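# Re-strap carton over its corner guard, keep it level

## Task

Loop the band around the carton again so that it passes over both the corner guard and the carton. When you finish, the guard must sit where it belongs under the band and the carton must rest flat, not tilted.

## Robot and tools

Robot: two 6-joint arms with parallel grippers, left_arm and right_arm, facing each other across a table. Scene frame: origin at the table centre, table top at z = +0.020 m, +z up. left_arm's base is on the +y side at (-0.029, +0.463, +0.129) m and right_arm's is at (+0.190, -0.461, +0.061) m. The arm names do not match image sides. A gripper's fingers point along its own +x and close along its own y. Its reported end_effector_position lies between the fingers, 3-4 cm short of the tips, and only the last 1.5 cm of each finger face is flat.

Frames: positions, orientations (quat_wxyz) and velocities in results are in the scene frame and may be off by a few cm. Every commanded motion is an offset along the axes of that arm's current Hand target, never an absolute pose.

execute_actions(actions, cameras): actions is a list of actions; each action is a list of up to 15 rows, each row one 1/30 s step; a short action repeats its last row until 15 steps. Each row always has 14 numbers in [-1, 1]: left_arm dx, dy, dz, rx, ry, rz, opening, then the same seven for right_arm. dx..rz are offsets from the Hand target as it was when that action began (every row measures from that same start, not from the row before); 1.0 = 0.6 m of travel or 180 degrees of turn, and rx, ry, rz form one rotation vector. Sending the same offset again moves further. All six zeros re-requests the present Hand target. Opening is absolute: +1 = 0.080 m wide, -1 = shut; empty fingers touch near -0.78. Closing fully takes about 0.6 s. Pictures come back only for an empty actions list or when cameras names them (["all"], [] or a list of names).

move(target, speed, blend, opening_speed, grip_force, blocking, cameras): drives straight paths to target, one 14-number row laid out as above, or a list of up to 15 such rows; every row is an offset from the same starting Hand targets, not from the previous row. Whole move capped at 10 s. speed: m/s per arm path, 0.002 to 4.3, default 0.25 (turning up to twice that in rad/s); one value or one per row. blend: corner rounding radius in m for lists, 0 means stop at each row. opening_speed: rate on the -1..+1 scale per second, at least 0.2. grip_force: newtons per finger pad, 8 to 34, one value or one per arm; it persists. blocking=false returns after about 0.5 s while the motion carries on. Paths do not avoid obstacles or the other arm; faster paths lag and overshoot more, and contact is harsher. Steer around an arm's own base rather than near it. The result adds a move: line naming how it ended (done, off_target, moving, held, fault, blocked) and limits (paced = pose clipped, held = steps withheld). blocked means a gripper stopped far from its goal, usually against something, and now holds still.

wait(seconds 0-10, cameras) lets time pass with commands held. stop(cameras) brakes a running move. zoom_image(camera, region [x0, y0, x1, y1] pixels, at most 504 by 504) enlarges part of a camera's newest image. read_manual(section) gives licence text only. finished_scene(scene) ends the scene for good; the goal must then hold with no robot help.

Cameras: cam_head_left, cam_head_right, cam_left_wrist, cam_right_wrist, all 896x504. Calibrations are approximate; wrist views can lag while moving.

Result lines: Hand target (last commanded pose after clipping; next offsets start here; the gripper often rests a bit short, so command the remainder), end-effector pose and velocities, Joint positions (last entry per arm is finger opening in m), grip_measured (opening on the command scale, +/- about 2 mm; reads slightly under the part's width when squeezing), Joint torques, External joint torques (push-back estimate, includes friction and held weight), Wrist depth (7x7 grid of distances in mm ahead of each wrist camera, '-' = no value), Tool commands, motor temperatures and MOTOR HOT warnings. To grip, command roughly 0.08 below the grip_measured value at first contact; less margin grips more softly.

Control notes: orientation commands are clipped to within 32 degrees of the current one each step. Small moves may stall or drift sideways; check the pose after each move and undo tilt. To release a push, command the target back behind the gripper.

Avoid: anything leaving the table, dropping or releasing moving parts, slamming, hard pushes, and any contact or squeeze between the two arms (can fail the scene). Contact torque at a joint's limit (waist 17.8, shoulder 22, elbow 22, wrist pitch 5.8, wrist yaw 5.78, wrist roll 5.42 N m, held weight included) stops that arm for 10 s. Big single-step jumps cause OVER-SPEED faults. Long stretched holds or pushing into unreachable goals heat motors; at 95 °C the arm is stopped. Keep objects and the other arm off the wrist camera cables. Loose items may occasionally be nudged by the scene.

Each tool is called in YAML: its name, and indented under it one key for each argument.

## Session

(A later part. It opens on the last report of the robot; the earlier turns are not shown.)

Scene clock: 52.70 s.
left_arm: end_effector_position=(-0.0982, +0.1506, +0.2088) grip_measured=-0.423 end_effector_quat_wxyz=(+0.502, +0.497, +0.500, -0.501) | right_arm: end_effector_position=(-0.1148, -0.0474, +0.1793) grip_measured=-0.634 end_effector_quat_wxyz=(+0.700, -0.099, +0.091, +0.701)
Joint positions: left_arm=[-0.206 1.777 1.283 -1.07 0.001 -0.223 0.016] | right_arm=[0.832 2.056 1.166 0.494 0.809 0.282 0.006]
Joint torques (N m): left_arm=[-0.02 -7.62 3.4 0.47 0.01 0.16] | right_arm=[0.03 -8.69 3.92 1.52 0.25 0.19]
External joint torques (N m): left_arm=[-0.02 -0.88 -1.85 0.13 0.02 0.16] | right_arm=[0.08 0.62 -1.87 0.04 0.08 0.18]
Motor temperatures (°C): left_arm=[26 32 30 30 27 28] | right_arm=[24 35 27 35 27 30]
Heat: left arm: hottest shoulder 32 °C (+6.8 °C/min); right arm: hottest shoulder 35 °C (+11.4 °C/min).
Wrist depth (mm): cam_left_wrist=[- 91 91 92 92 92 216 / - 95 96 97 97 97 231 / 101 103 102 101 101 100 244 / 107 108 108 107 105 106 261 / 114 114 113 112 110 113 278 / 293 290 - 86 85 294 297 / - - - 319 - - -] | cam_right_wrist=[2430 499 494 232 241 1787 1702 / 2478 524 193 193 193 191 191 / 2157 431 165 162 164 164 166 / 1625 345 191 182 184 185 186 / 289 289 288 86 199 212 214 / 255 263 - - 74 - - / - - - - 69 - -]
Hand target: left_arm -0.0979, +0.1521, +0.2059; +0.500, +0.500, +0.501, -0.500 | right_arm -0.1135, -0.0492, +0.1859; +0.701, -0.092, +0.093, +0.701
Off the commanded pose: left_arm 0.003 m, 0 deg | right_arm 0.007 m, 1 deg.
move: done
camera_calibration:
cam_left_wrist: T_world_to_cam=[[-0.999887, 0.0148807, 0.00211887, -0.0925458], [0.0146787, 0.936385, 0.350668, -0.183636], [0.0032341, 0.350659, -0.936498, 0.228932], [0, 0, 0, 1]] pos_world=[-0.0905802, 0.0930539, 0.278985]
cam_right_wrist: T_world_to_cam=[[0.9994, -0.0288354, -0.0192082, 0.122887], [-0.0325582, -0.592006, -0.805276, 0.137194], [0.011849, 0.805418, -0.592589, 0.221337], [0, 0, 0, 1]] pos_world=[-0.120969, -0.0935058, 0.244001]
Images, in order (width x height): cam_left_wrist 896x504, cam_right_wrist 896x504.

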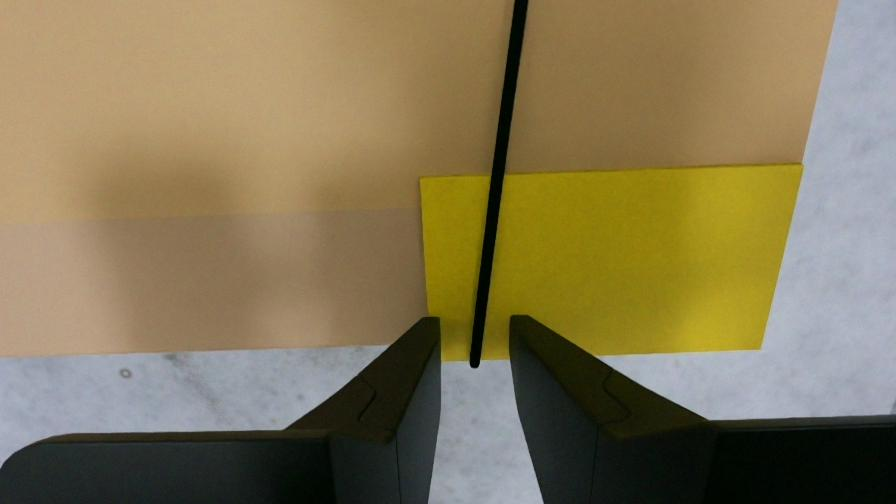

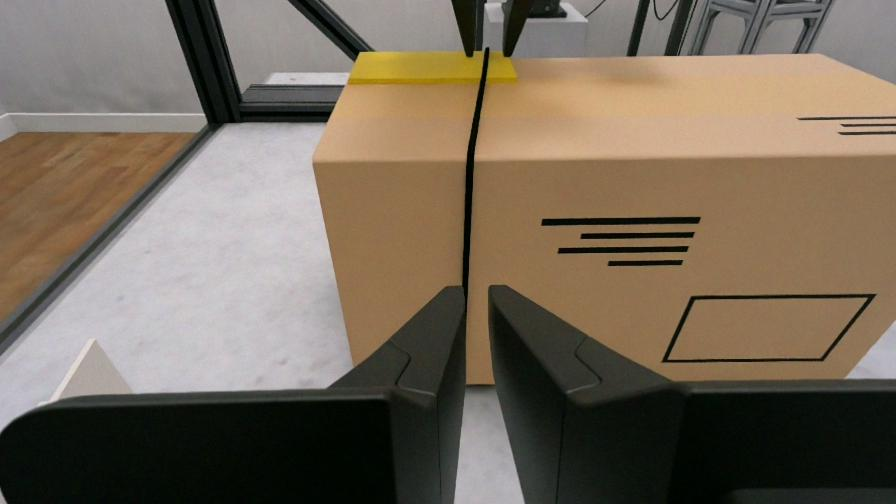

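move:
  target:
    - [0,-0.0027,0,0,0,0,-1,0,0,0,0,0,0,-0.63]
    - [-0.0267,-0.0027,-0.0083,0,0,0,-1,0,0,0,0,0,0,-0.63]
    - [-0.0313,-0.0027,-0.0517,0,0,0,-1,0,0,0,0,0,0,-0.63]
    - [-0.0313,-0.0235,-0.0517,0,0,0,-1,0,0,0,0,0,0,-0.63]
    - [-0.0313,-0.0235,-0.0083,0,0,0,-1,0,0,0,0,0,0,-0.63]
    - [0.0055,-0.0235,-0.0083,0,0,0,-1,0,0,0,0,0,0,-0.63]
  speed: [0.03,0.07,0.07,0.06,0.06,0.05]
  blend: [0,0.008,0.006,0.003,0.003,0]
  cameras: ["cam_left_wrist","cam_right_wrist"]

Scene clock: 55.90 s.
left_arm: end_effector_position=(-0.1129, +0.1537, +0.2087) grip_measured=-0.770 end_effector_quat_wxyz=(+0.505, +0.492, +0.497, -0.505) | right_arm: end_effector_position=(-0.1148, -0.0474, +0.1793) grip_measured=-0.634 end_effector_quat_wxyz=(+0.700, -0.099, +0.091, +0.701)
Joint positions: left_arm=[-0.254 1.767 1.27 -1.052 0 -0.27 0] | right_arm=[0.832 2.056 1.166 0.494 0.809 0.282 0.006]
Joint torques (N m): left_arm=[0 -6.61 3.11 0.22 0.04 0.16] | right_arm=[0 -8.6 3.88 1.51 0.26 0.18]
External joint torques (N m): left_arm=[0 0.13 -2.18 -0.14 0.05 0.16] | right_arm=[0.05 0.64 -1.89 0.03 0.09 0.18]
Heat: left arm: hottest shoulder 32 °C (+6.4 °C/min); right arm: hottest shoulder 36 °C (+11.8 °C/min).
Wrist depth (mm): cam_left_wrist=[92 92 92 92 93 93 222 / - 96 97 98 97 98 234 / 102 103 102 100 101 101 247 / 108 108 108 107 106 255 261 / 116 115 114 110 111 273 277 / 290 291 288 76 286 295 295 / - - - - - - -] | cam_right_wrist=[- 2750 440 232 474 1827 1738 / 2085 2553 206 193 192 191 190 / 2195 434 166 163 164 164 166 / 1646 346 192 182 184 185 187 / 289 288 288 86 199 212 212 / - 263 - - 74 - - / - - - - 69 - -]
Hand target: left_arm -0.1121, +0.1571, +0.2026; +0.500, +0.500, +0.501, -0.500 | right_arm -0.1135, -0.0492, +0.1859; +0.701, -0.092, +0.093, +0.701
Off the commanded pose: left_arm 0.007 m, 1 deg | right_arm 0.007 m, 1 deg.
move: done
camera_calibration:
cam_left_wrist: T_world_to_cam=[[-0.999863, 0.0156323, 0.00540815, -0.108084], [0.0165405, 0.941494, 0.336623, -0.183945], [0.000170461, 0.336666, -0.941624, 0.230662], [0, 0, 0, 1]] pos_world=[-0.105066, 0.0972168, 0.279702]
cam_right_wrist: T_world_to_cam=[[0.9994, -0.0288354, -0.0192082, 0.122887], [-0.0325582, -0.592006, -0.805276, 0.137194], [0.011849, 0.805418, -0.592589, 0.221337], [0, 0, 0, 1]] pos_world=[-0.120969, -0.0935058, 0.244001]
Images, in order (width x height): cam_left_wrist 896x504, cam_right_wrist 896x504.

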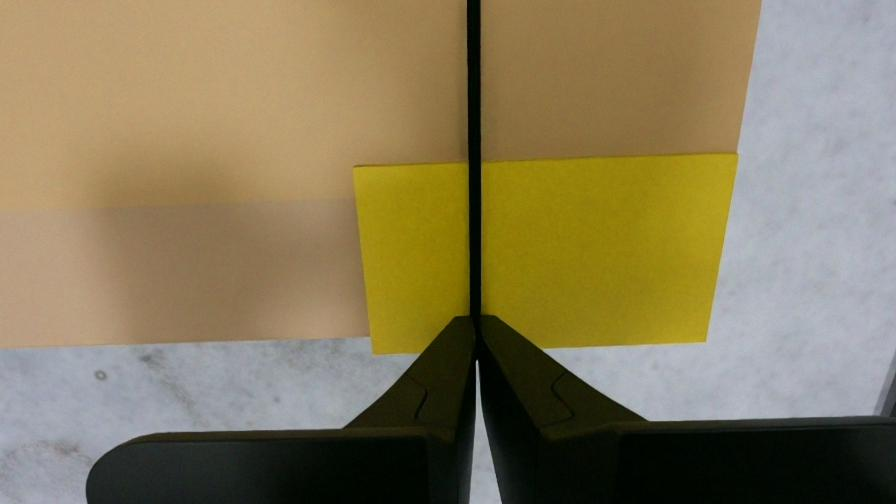

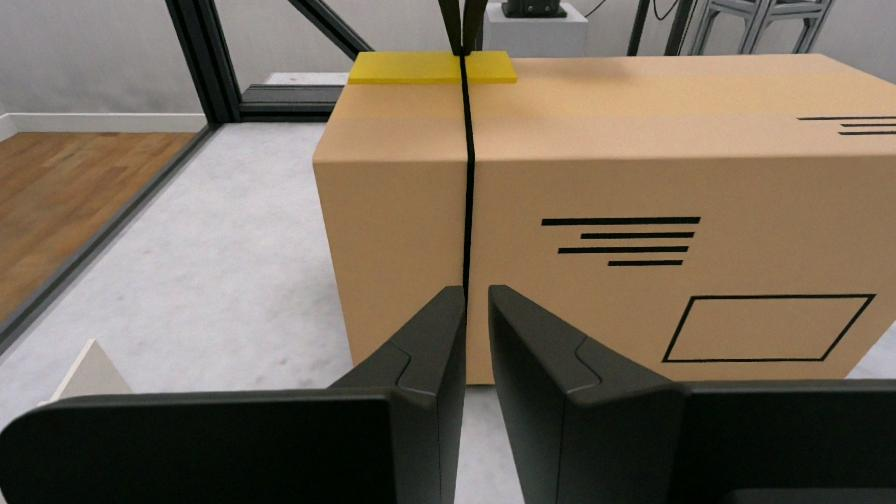

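zoom_image:
  camera: "cam_right_wrist"
  region: [290, 30, 540, 200]

zoom_image:
  camera: "cam_right_wrist"
  region: [290, 150, 540, 400]

Scaled by 2.016 from the camera's 896x504 image, which has a finer 1280x720 frame.

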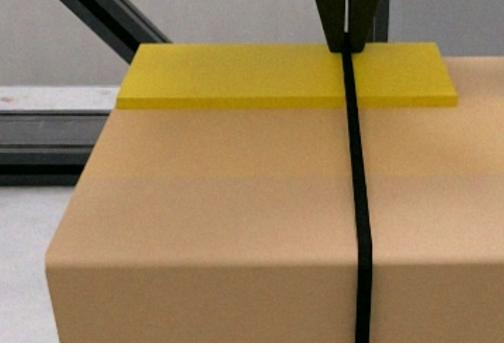

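Scaled by 2.016 from the camera's 896x504 image, which has a finer 1280x720 frame.

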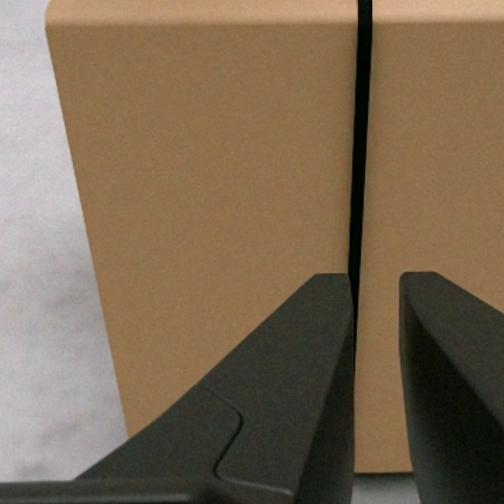

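move:
  target:
    - [-0.005,0,0,0,0,0,-1,0,0,0,0,0,0,-0.63]
    - [-0.005,0,0,0,0,0,-0.69,0,0,0,0,0,0,-0.63]
    - [-0.0217,0,0,0,0,0,-0.69,0,0,0,0,0,0,-0.63]
  speed: [0.04,0.04,0.04]
  opening_speed: 0.5
  cameras: ["cam_left_wrist","cam_right_wrist"]

Scene clock: 60.50 s.
left_arm: end_effector_position=(-0.1111, +0.1603, +0.2118) grip_measured=-0.693 end_effector_quat_wxyz=(+0.499, +0.503, +0.504, -0.495) | right_arm: end_effector_position=(-0.1148, -0.0474, +0.1793) grip_measured=-0.634 end_effector_quat_wxyz=(+0.700, -0.099, +0.091, +0.701)
Joint positions: left_arm=[-0.254 1.767 1.283 -1.1 0 -0.27 0.004] | right_arm=[0.832 2.056 1.166 0.494 0.809 0.282 0.006]
Joint torques (N m): left_arm=[-0.03 -8.07 5.55 0.06 0.03 0.16] | right_arm=[0.07 -8.57 3.85 1.52 0.24 0.19]
External joint torques (N m): left_arm=[-0.08 -1.45 0.27 -0.27 0.05 0.16] | right_arm=[0.04 0.67 -1.9 0.05 0.07 0.18]
Heat: left arm: hottest shoulder 32 °C (+6.1 °C/min); right arm: hottest shoulder 36 °C (+11.1 °C/min).
Wrist depth (mm): cam_left_wrist=[93 93 92 92 93 93 222 / - 97 99 97 97 98 233 / 104 104 104 101 103 102 248 / 111 111 111 108 108 111 263 / 282 282 282 112 281 281 282 / 303 303 - 81 80 301 301 / - - - - - - -] | cam_right_wrist=[- - 476 230 454 1813 1986 / 2406 519 207 193 193 191 191 / 2215 432 166 162 163 164 166 / 1636 346 320 183 184 186 187 / 289 290 288 86 199 212 213 / - 262 - - 74 - - / - - - - 69 - -]
Hand target: left_arm -0.1121, +0.1570, +0.2156; +0.500, +0.500, +0.501, -0.500 | right_arm -0.1135, -0.0492, +0.1859; +0.701, -0.092, +0.093, +0.701
Off the commanded pose: left_arm 0.005 m, 1 deg | right_arm 0.007 m, 1 deg.
move: done
camera_calibration:
cam_left_wrist: T_world_to_cam=[[-0.999872, 0.015672, -0.00326366, -0.104566], [0.0133666, 0.929526, 0.368513, -0.19647], [0.00880901, 0.368422, -0.929617, 0.22472], [0, 0, 0, 1]] pos_world=[-0.103906, 0.101471, 0.280964]
cam_right_wrist: T_world_to_cam=[[0.9994, -0.0288354, -0.0192082, 0.122887], [-0.0325582, -0.592006, -0.805276, 0.137194], [0.011849, 0.805418, -0.592589, 0.221337], [0, 0, 0, 1]] pos_world=[-0.120969, -0.0935058, 0.244001]
Images, in order (width x height): cam_left_wrist 896x504, cam_right_wrist 896x504.

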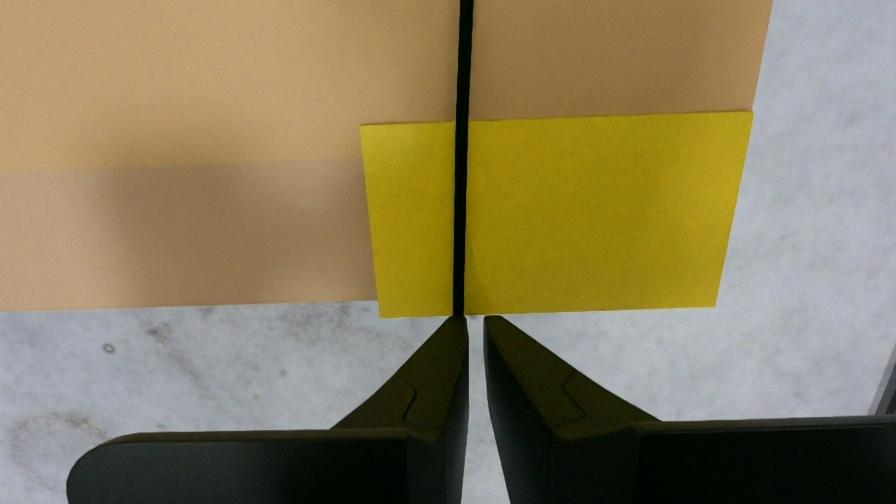

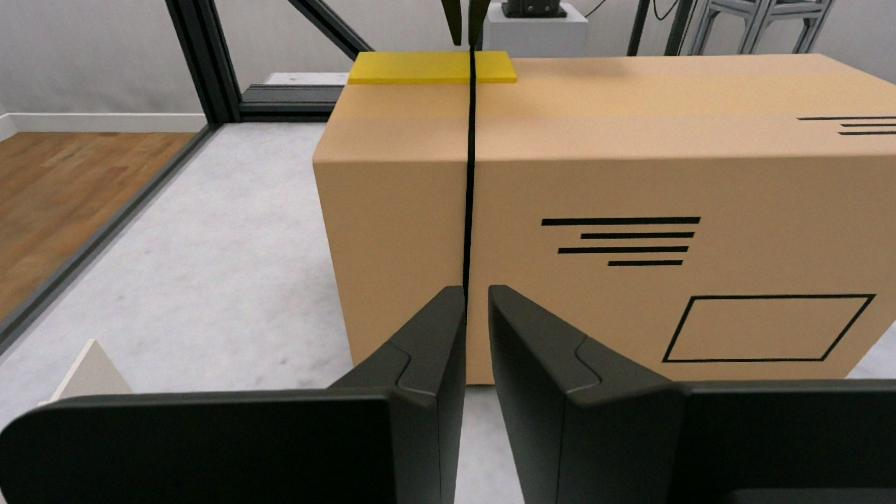

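move:
  target:
    - [-0.0583,0,0,0,0,0,-0.69,0,-0.117,0,0,0,0,-0.63]
    - [-0.0907,0.0535,-0.13,0,-0.25,0,-0.69,0,-0.117,0,0,0,0,-0.63]
  speed: [0.1,0.25]
  blend: [0.01,0]
  cameras: ["all"]

Scene clock: 64.30 s.
left_arm: end_effector_position=(-0.0803, +0.2343, +0.2704) grip_measured=-0.693 end_effector_quat_wxyz=(+0.652, +0.273, +0.273, -0.653) | right_arm: end_effector_position=(-0.0442, -0.0479, +0.1800) grip_measured=-0.634 end_effector_quat_wxyz=(+0.702, -0.097, +0.094, +0.699)
Joint positions: left_arm=[-0.383 0.796 0.583 -0.62 -0.272 -0.288 0.004] | right_arm=[0.702 1.905 0.926 0.623 0.692 0.228 0.006]
Joint torques (N m): left_arm=[-0.29 -3.33 4.54 1.4 -0.29 -0.11] | right_arm=[-0.15 -7.33 3.7 1.95 0.08 -0.18]
External joint torques (N m): left_arm=[-0.29 -1.98 -1.89 0.09 -0.15 -0.11] | right_arm=[-0.12 0.71 -1.86 0.4 -0.06 -0.18]
Heat: left arm: hottest shoulder 32 °C (+5.1 °C/min); right arm: hottest shoulder 36 °C (+10.1 °C/min).
Wrist depth (mm): cam_left_wrist=[449 445 432 439 435 431 1510 / 416 236 234 232 230 400 370 / 387 220 218 216 211 373 372 / 353 209 206 208 203 345 346 / 341 312 283 246 313 328 327 / 320 320 - 81 80 312 310 / - - - - - - -] | cam_right_wrist=[2361 - 2254 250 - 1827 - / 2876 189 201 199 197 194 2844 / 2068 166 166 166 165 166 389 / 355 181 183 184 186 187 344 / 296 218 203 86 200 220 289 / 269 260 - - 74 - - / - - - - 69 - -]
Hand target: left_arm -0.0799, +0.2350, +0.2700; +0.653, +0.270, +0.271, -0.653 | right_arm -0.0432, -0.0492, +0.1860; +0.701, -0.092, +0.093, +0.701
Off the commanded pose: left_arm 0.001 m, 0 deg | right_arm 0.006 m, 1 deg.
move: done
camera_calibration:
cam_left_wrist: T_world_to_cam=[[-0.99977, 0.0160538, -0.0142104, -0.0719366], [0.0204149, 0.915304, -0.402246, -0.0749264], [0.00654924, -0.402444, -0.915421, 0.428238], [0, 0, 0, 1]] pos_world=[-0.073195, 0.242077, 0.360857]
cam_right_wrist: T_world_to_cam=[[0.999074, -0.0341179, -0.0262059, 0.0533478], [-0.0413544, -0.593745, -0.80359, 0.139028], [0.0118572, 0.80393, -0.594606, 0.22163], [0, 0, 0, 1]] pos_world=[-0.0501769, -0.093808, 0.244902]

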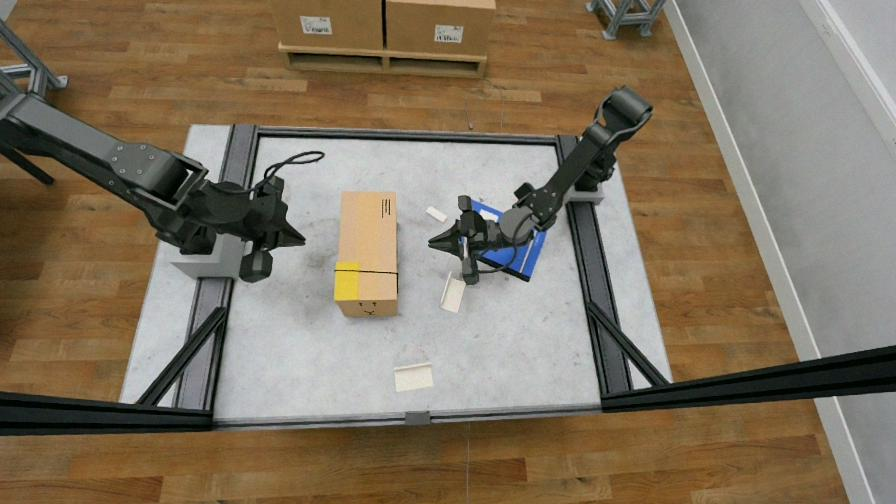

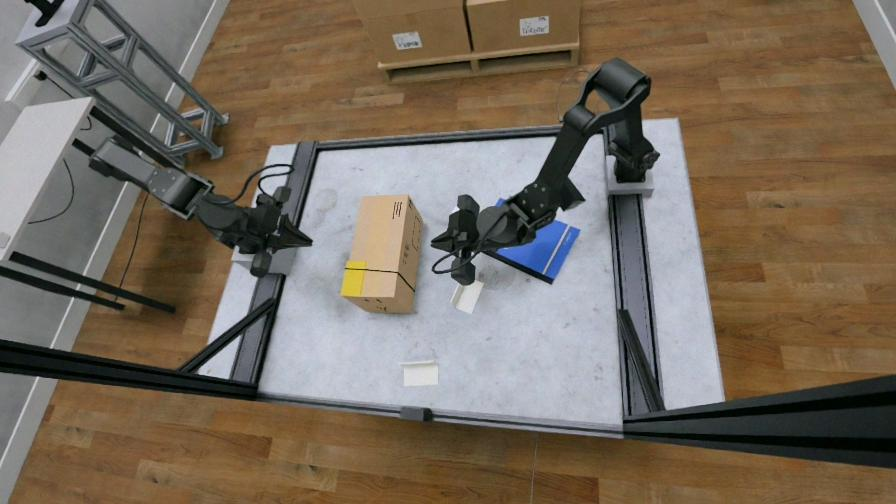

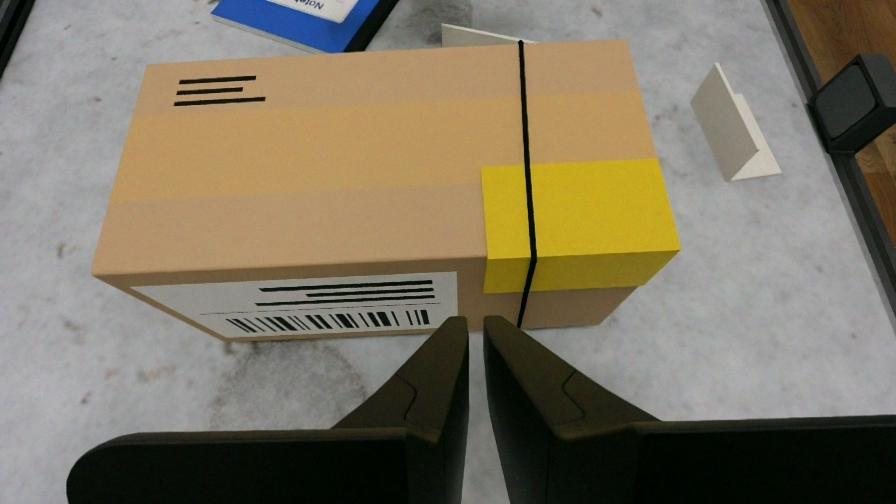

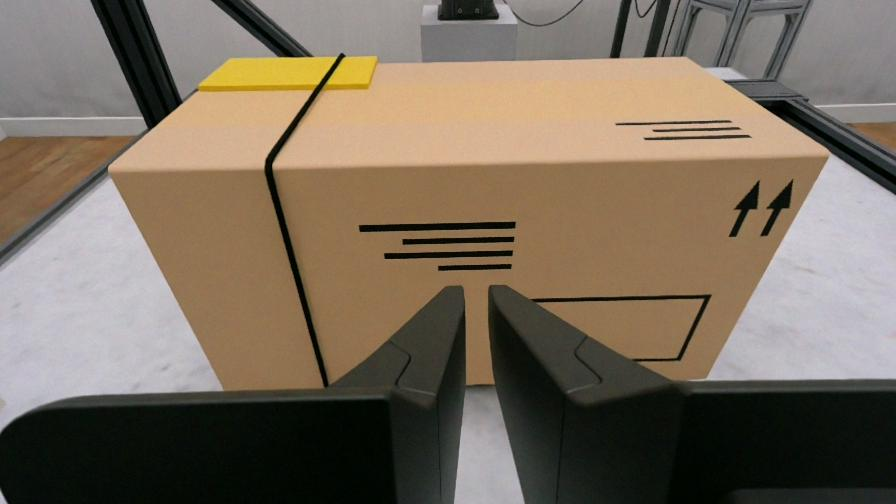

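move:
  target:
    - [0.1332,-0.0502,0.0625,0,0.25,0,-0.42,0,0,0,0,0,0,-0.63]
    - [0.1732,-0.0502,0.0224,0,0.25,0,-0.42,0,0,0,0,0,0,-0.63]
  speed: [0.35,0.08]
  blend: [0.008,0]
  cameras: ["cam_left_wrist","cam_right_wrist"]

Scene clock: 69.03 s.
left_arm: end_effector_position=(-0.1108, +0.1507, +0.2103) grip_measured=-0.423 end_effector_quat_wxyz=(+0.503, +0.495, +0.498, -0.503) | right_arm: end_effector_position=(-0.0442, -0.0479, +0.1800) grip_measured=-0.634 end_effector_quat_wxyz=(+0.702, -0.097, +0.094, +0.699)
Joint positions: left_arm=[-0.245 1.781 1.294 -1.071 -0.001 -0.26 0.016] | right_arm=[0.702 1.905 0.926 0.623 0.692 0.228 0.006]
Joint torques (N m): left_arm=[0.17 -6.91 3.63 0.34 0.07 0.16] | right_arm=[-0.14 -7.44 3.7 1.96 0.09 -0.16]
External joint torques (N m): left_arm=[0.17 -0.15 -1.61 0.01 0.08 0.16] | right_arm=[-0.08 0.56 -1.8 0.43 -0.06 -0.16]
Heat: left arm: hottest shoulder 31 °C (+4.1 °C/min); right arm: hottest shoulder 36 °C (+10.2 °C/min).
Wrist depth (mm): cam_left_wrist=[92 93 92 92 93 93 222 / - 96 98 98 97 98 233 / 103 104 103 101 102 101 247 / 109 109 109 106 107 109 263 / 117 116 116 112 112 271 277 / 293 291 - 86 85 292 297 / - - - 317 - - -] | cam_right_wrist=[- - 242 479 2103 1775 - / 3168 202 201 199 197 195 2453 / 2275 165 166 166 165 166 389 / 354 181 183 184 185 187 343 / 295 218 202 86 201 220 289 / 268 260 - - 74 - - / - - - - 69 - -]
Hand target: left_arm -0.1101, +0.1520, +0.2060; +0.500, +0.500, +0.501, -0.500 | right_arm -0.0432, -0.0492, +0.1860; +0.701, -0.092, +0.093, +0.701
Off the commanded pose: left_arm 0.005 m, 1 deg | right_arm 0.006 m, 1 deg.
move: done
camera_calibration:
cam_left_wrist: T_world_to_cam=[[-0.999849, 0.0171994, 0.00239192, -0.105548], [0.0169705, 0.938636, 0.344493, -0.18285], [0.00367994, 0.344482, -0.938786, 0.231844], [0, 0, 0, 1]] pos_world=[-0.103282, 0.0935784, 0.280895]
cam_right_wrist: T_world_to_cam=[[0.999074, -0.0341179, -0.0262059, 0.0533478], [-0.0413544, -0.593745, -0.80359, 0.139028], [0.0118572, 0.80393, -0.594606, 0.22163], [0, 0, 0, 1]] pos_world=[-0.0501769, -0.093808, 0.244902]
Images, in order (width x height): cam_left_wrist 896x504, cam_right_wrist 896x504.

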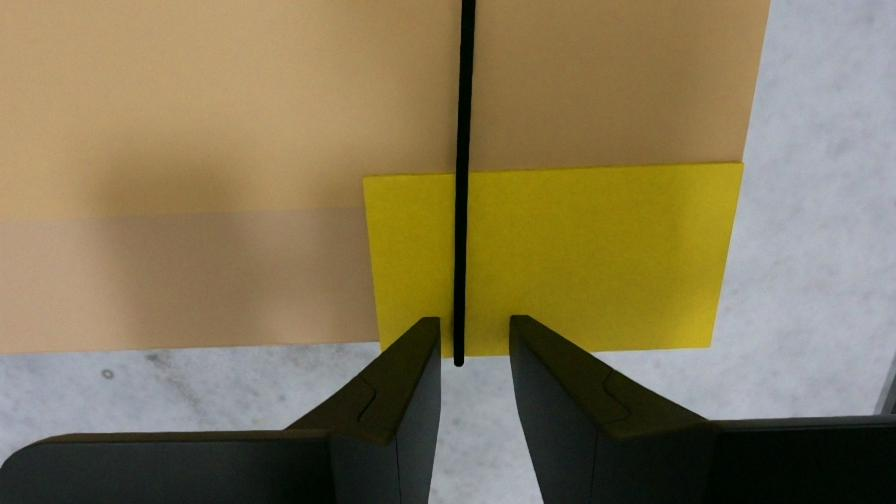

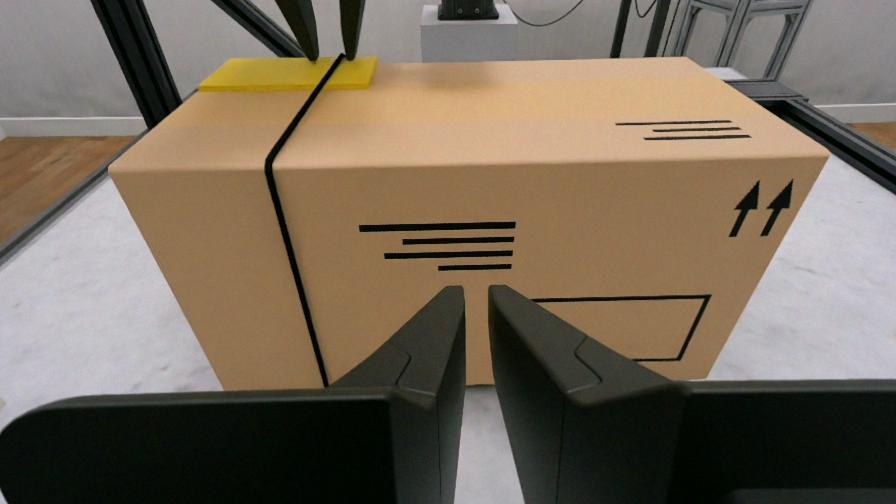

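move:
  target:
    - [0,0.0065,0,0,0,0,-0.42,0,0,0,0,0,0,-0.63]
    - [0,0.0065,0,0,0,0,-1,0,0,0,0,0,0,-0.63]
    - [-0.0267,0.0065,-0.0083,0,0,0,-1,0,0,0,0,0,0,-0.63]
    - [-0.0312,0.0065,-0.0517,0,0,0,-1,0,0,0,0,0,0,-0.63]
    - [-0.0312,-0.0123,-0.0517,0,0,0,-1,0,0,0,0,0,0,-0.63]
    - [0.0217,-0.0123,-0.0517,0,0,0,-1,0,0,0,0,0,0,-0.63]
    - [0.0217,-0.0123,-0.04,0,0,0,-1,0,0,0,0,0,0,-0.63]
  speed: [0.03,0.03,0.07,0.07,0.06,0.08,0.04]
  blend: [0,0,0.008,0.006,0.003,0.004,0]
  cameras: ["cam_left_wrist","cam_right_wrist"]

Scene clock: 72.87 s.
left_arm: end_effector_position=(-0.1175, +0.1741, +0.1972) grip_measured=-0.770 end_effector_quat_wxyz=(+0.505, +0.493, +0.497, -0.506) | right_arm: end_effector_position=(-0.0442, -0.0479, +0.1800) grip_measured=-0.634 end_effector_quat_wxyz=(+0.702, -0.097, +0.094, +0.699)
Joint positions: left_arm=[-0.287 1.713 1.158 -0.994 -0.002 -0.302 0] | right_arm=[0.702 1.905 0.926 0.623 0.692 0.228 0.006]
Joint torques (N m): left_arm=[-0.04 -5.6 4.29 -0.27 0.09 0.06] | right_arm=[-0.13 -7.49 3.66 1.93 0.06 -0.17]
External joint torques (N m): left_arm=[-0.05 0.64 -0.91 -0.62 0.1 0.06] | right_arm=[-0.09 0.56 -1.9 0.38 -0.08 -0.18]
Heat: left arm: hottest shoulder 32 °C (+5.0 °C/min); right arm: hottest shoulder 36 °C (+9.0 °C/min).
Wrist depth (mm): cam_left_wrist=[- 83 83 83 83 83 213 / - 87 87 86 85 86 224 / 92 93 91 90 91 90 236 / - 97 96 95 94 96 250 / 262 262 263 103 261 262 265 / 277 279 274 76 273 281 277 / - - - - - - -] | cam_right_wrist=[- - 246 469 2215 1882 - / 2979 201 201 200 197 195 2553 / 2254 165 166 166 166 166 389 / 355 176 183 184 186 187 343 / 295 218 202 86 201 220 288 / 268 261 - - 74 - - / - - - - 69 - -]
Hand target: left_arm -0.1175, +0.1760, +0.1931; +0.500, +0.500, +0.501, -0.500 | right_arm -0.0432, -0.0492, +0.1860; +0.701, -0.092, +0.093, +0.701
Off the commanded pose: left_arm 0.005 m, 1 deg | right_arm 0.006 m, 1 deg.
move: done; blend cut to 0.0056 m at target 4, 0.0035 m at target 6
camera_calibration:
cam_left_wrist: T_world_to_cam=[[-0.999842, 0.0171533, 0.00464817, -0.113118], [0.0177171, 0.941544, 0.336424, -0.199023], [0.00139431, 0.336453, -0.941699, 0.213148], [0, 0, 0, 1]] pos_world=[-0.109872, 0.117615, 0.268204]
cam_right_wrist: T_world_to_cam=[[0.999074, -0.0341179, -0.0262059, 0.0533478], [-0.0413544, -0.593745, -0.80359, 0.139028], [0.0118572, 0.80393, -0.594606, 0.22163], [0, 0, 0, 1]] pos_world=[-0.0501769, -0.093808, 0.244902]
Images, in order (width x height): cam_left_wrist 896x504, cam_right_wrist 896x504.

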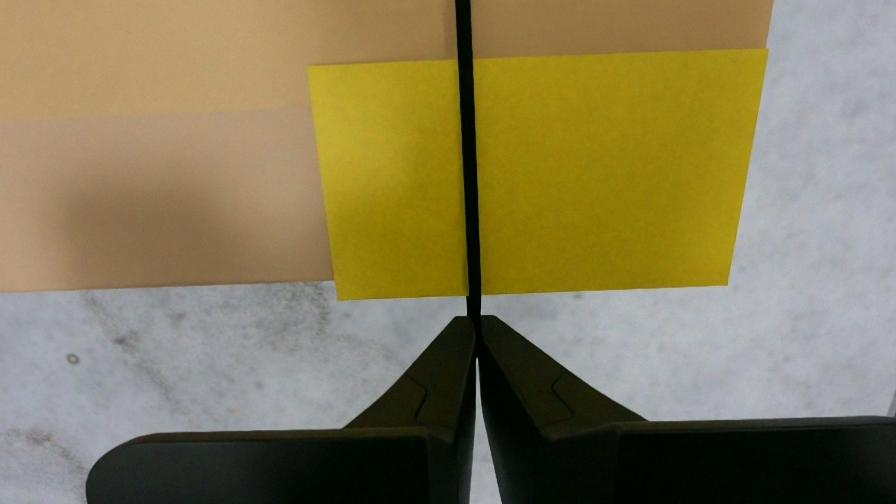

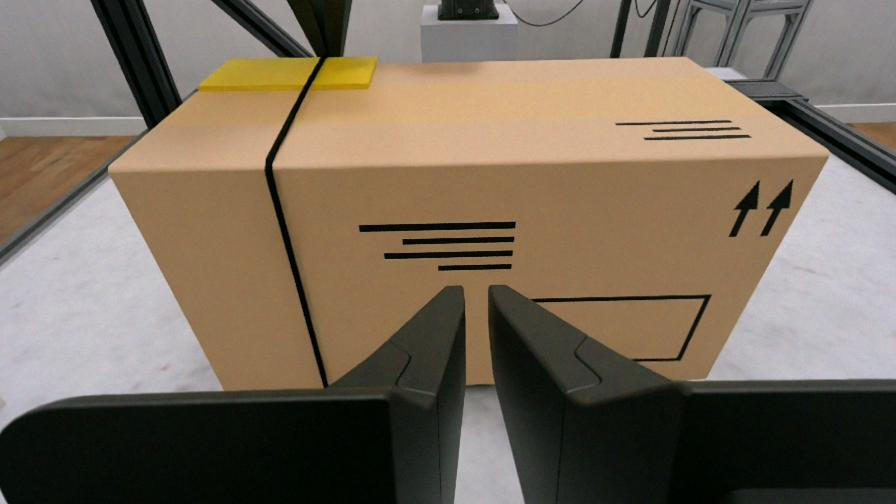

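move:
  target: [0,0,0,0,0,0,-0.66,0,0,0,0,0,0,-0.63]
  speed: 0.03
  opening_speed: 0.4
  cameras: ["cam_left_wrist","cam_right_wrist"]

Scene clock: 73.60 s.
left_arm: end_effector_position=(-0.1170, +0.1761, +0.1956) grip_measured=-0.664 end_effector_quat_wxyz=(+0.502, +0.497, +0.500, -0.501) | right_arm: end_effector_position=(-0.0442, -0.0479, +0.1800) grip_measured=-0.634 end_effector_quat_wxyz=(+0.702, -0.097, +0.094, +0.699)
Joint positions: left_arm=[-0.287 1.718 1.158 -1.003 0 -0.302 0.005] | right_arm=[0.702 1.905 0.926 0.623 0.692 0.228 0.006]
Joint torques (N m): left_arm=[-0.07 -6.26 4.25 0.3 0.04 0.06] | right_arm=[-0.13 -7.47 3.66 1.98 0.07 -0.18]
External joint torques (N m): left_arm=[-0.11 0.01 -0.95 -0.04 0.06 0.06] | right_arm=[-0.07 0.53 -1.87 0.43 -0.08 -0.19]
Heat: left arm: hottest shoulder 32 °C (+5.0 °C/min); right arm: hottest shoulder 36 °C (+9.1 °C/min).
Wrist depth (mm): cam_left_wrist=[- 80 79 79 79 79 209 / - 85 83 - 82 82 220 / - 88 88 86 88 88 233 / - 94 93 92 92 93 247 / 261 261 261 256 260 262 262 / 279 279 - 81 80 280 277 / - - - - - - -] | cam_right_wrist=[2430 - 255 486 - 1800 1787 / 2339 201 201 198 198 195 509 / 2254 166 166 166 166 166 389 / 355 181 183 184 186 187 344 / 295 219 203 86 201 220 290 / 267 260 - - 74 - - / - - - - 69 - -]
Hand target: left_arm -0.1175, +0.1760, +0.1932; +0.500, +0.500, +0.501, -0.500 | right_arm -0.0432, -0.0492, +0.1860; +0.701, -0.092, +0.093, +0.701
Off the commanded pose: left_arm 0.002 m, 0 deg | right_arm 0.006 m, 1 deg.
move: done
camera_calibration:
cam_left_wrist: T_world_to_cam=[[-0.999852, 0.0171348, 0.00172916, -0.112062], [0.0166571, 0.936682, 0.349785, -0.202284], [0.00437382, 0.349762, -0.936828, 0.207976], [0, 0, 0, 1]] pos_world=[-0.109585, 0.118654, 0.265787]
cam_right_wrist: T_world_to_cam=[[0.999074, -0.0341179, -0.0262059, 0.0533478], [-0.0413544, -0.593745, -0.80359, 0.139028], [0.0118572, 0.80393, -0.594606, 0.22163], [0, 0, 0, 1]] pos_world=[-0.0501769, -0.093808, 0.244902]
Images, in order (width x height): cam_left_wrist 896x504, cam_right_wrist 896x504.

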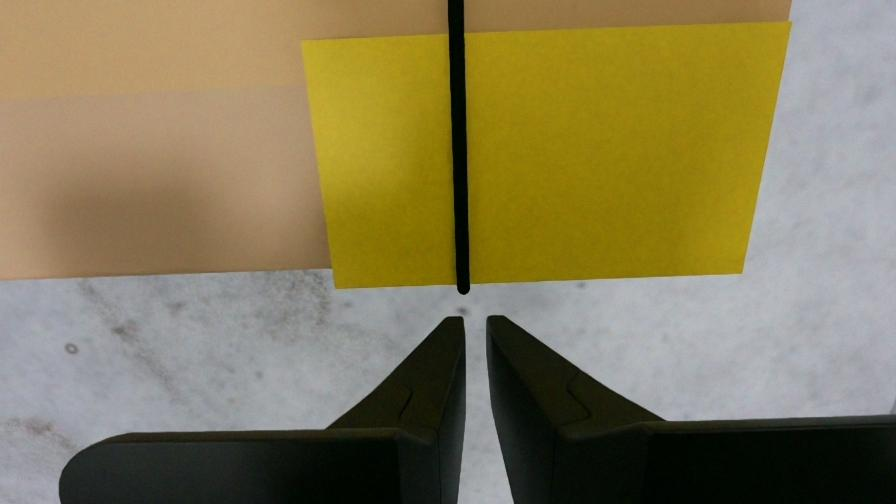

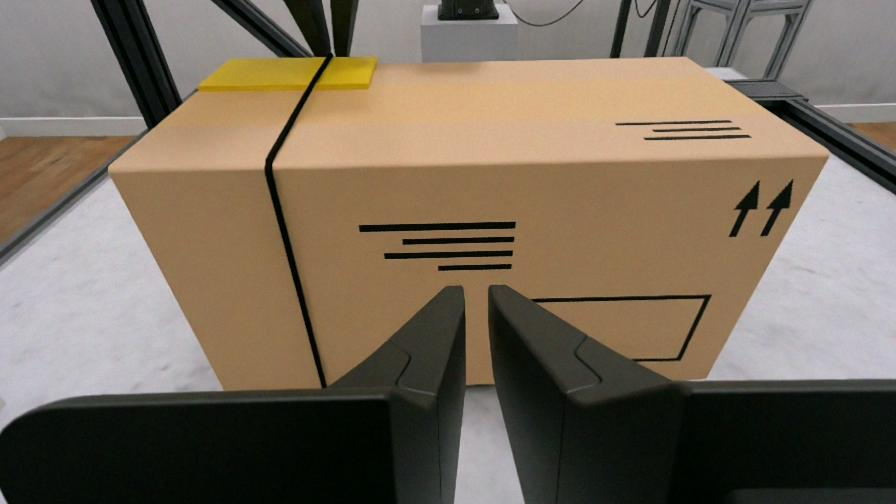

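move:
  target:
    - [-0.0167,0,-0.04,0,0,0,-0.66,-0.05,0,0,0,0,0,-0.63]
    - [-0.128,0.0625,-0.0983,0,-0.25,0,-0.66,-0.1,0,0,0,0,0,-0.63]
  speed: [0.1,0.3]
  blend: [0.01,0]
  cameras: ["all"]

Scene clock: 76.30 s.
left_arm: end_effector_position=(-0.0803, +0.2343, +0.2702) grip_measured=-0.663 end_effector_quat_wxyz=(+0.653, +0.271, +0.275, -0.652) | right_arm: end_effector_position=(-0.0441, -0.1049, +0.1977) grip_measured=-0.634 end_effector_quat_wxyz=(+0.701, -0.097, +0.091, +0.701)
Joint positions: left_arm=[-0.383 0.796 0.582 -0.619 -0.272 -0.295 0.005] | right_arm=[0.821 1.722 0.782 0.55 0.801 0.277 0.006]
Joint torques (N m): left_arm=[-0.25 -3.23 4.55 1.4 -0.29 0.17] | right_arm=[0.17 -6.34 3.77 1.52 0.26 0.18]
External joint torques (N m): left_arm=[-0.25 -1.93 -1.75 0.13 -0.15 0.17] | right_arm=[0.17 0.39 -1.82 0.04 0.09 0.17]
Heat: left arm: hottest shoulder 32 °C (+5.1 °C/min); right arm: hottest shoulder 36 °C (+9.1 °C/min).
Wrist depth (mm): cam_left_wrist=[449 445 435 438 435 433 1493 / 417 235 232 232 230 407 372 / 386 219 218 216 211 371 374 / 351 207 206 207 203 346 350 / 338 316 287 249 308 330 328 / 319 317 - 81 80 314 311 / - - - - - - -] | cam_right_wrist=[- 544 527 552 - 1896 2780 / 2406 560 256 256 254 293 2502 / 2215 437 226 228 230 241 472 / 389 373 254 256 257 366 382 / 312 320 281 86 279 308 317 / 285 292 - - 74 - - / - - - - 69 - -]
Hand target: left_arm -0.0799, +0.2350, +0.2698; +0.653, +0.270, +0.271, -0.653 | right_arm -0.0432, -0.1072, +0.2013; +0.701, -0.092, +0.093, +0.701
Off the commanded pose: left_arm 0.001 m, 0 deg | right_arm 0.004 m, 1 deg.
move: done
camera_calibration:
cam_left_wrist: T_world_to_cam=[[-0.9999, 0.0108451, -0.00903978, -0.0721414], [0.0135658, 0.915406, -0.402303, -0.075529], [0.00391204, -0.402385, -0.915462, 0.427856], [0, 0, 0, 1]] pos_world=[-0.0727834, 0.242085, 0.360648]
cam_right_wrist: T_world_to_cam=[[0.999291, -0.0304566, -0.0221476, 0.0513433], [-0.0358624, -0.590219, -0.806446, 0.120544], [0.0114897, 0.806668, -0.590893, 0.277459], [0, 0, 0, 1]] pos_world=[-0.0501718, -0.151106, 0.262298]

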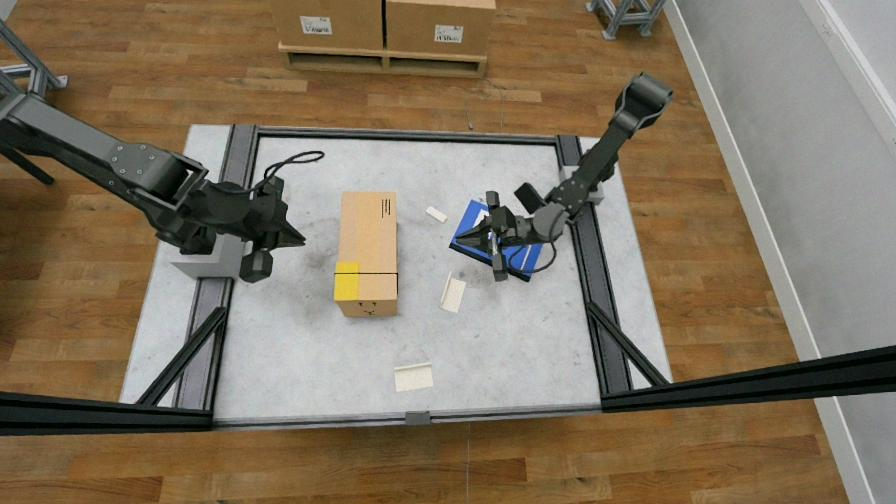

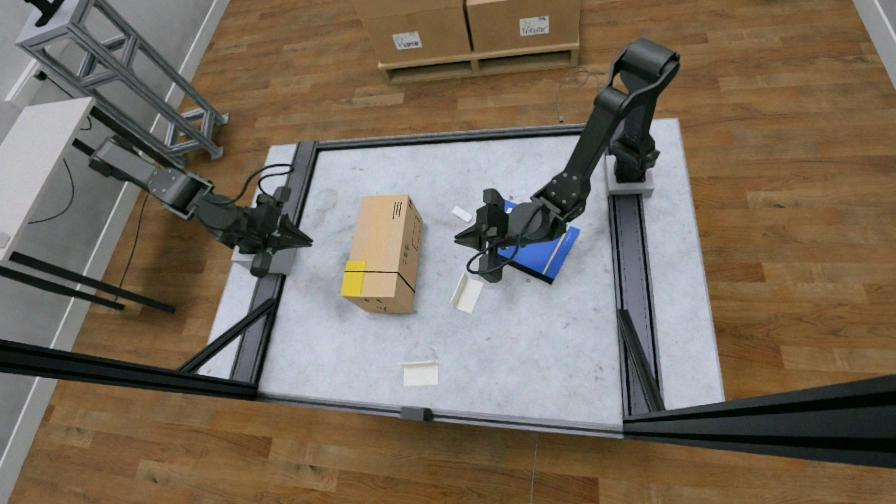

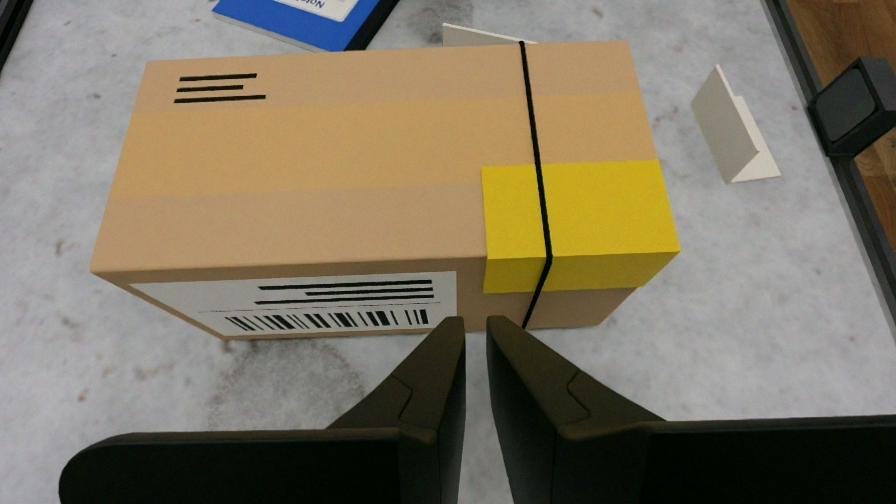

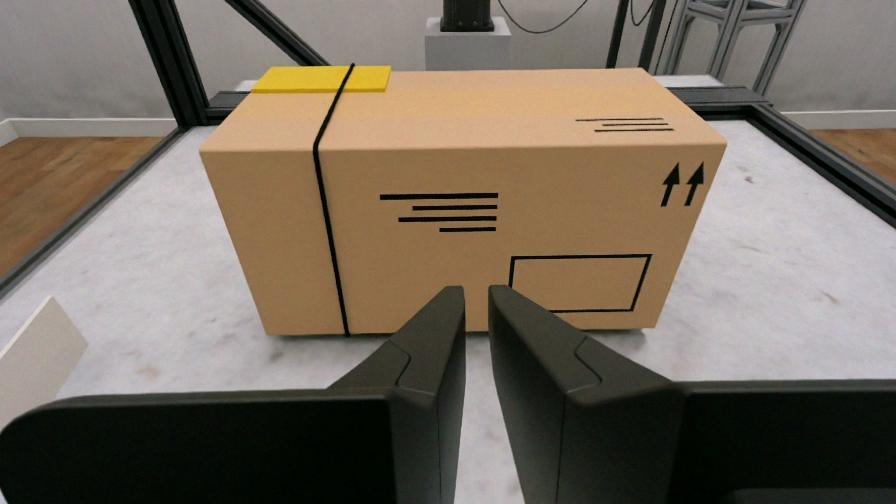

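zoom_image:
  camera: "cam_left_wrist"
  region: [460, 150, 700, 340]

Scaled by 2.100 from the camera's 896x504 image, which has a finer 1280x720 frame.

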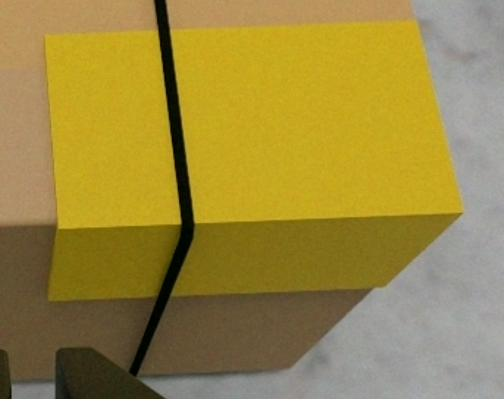

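finished_scene:
  scene: 2

The scene is finished: the task was done.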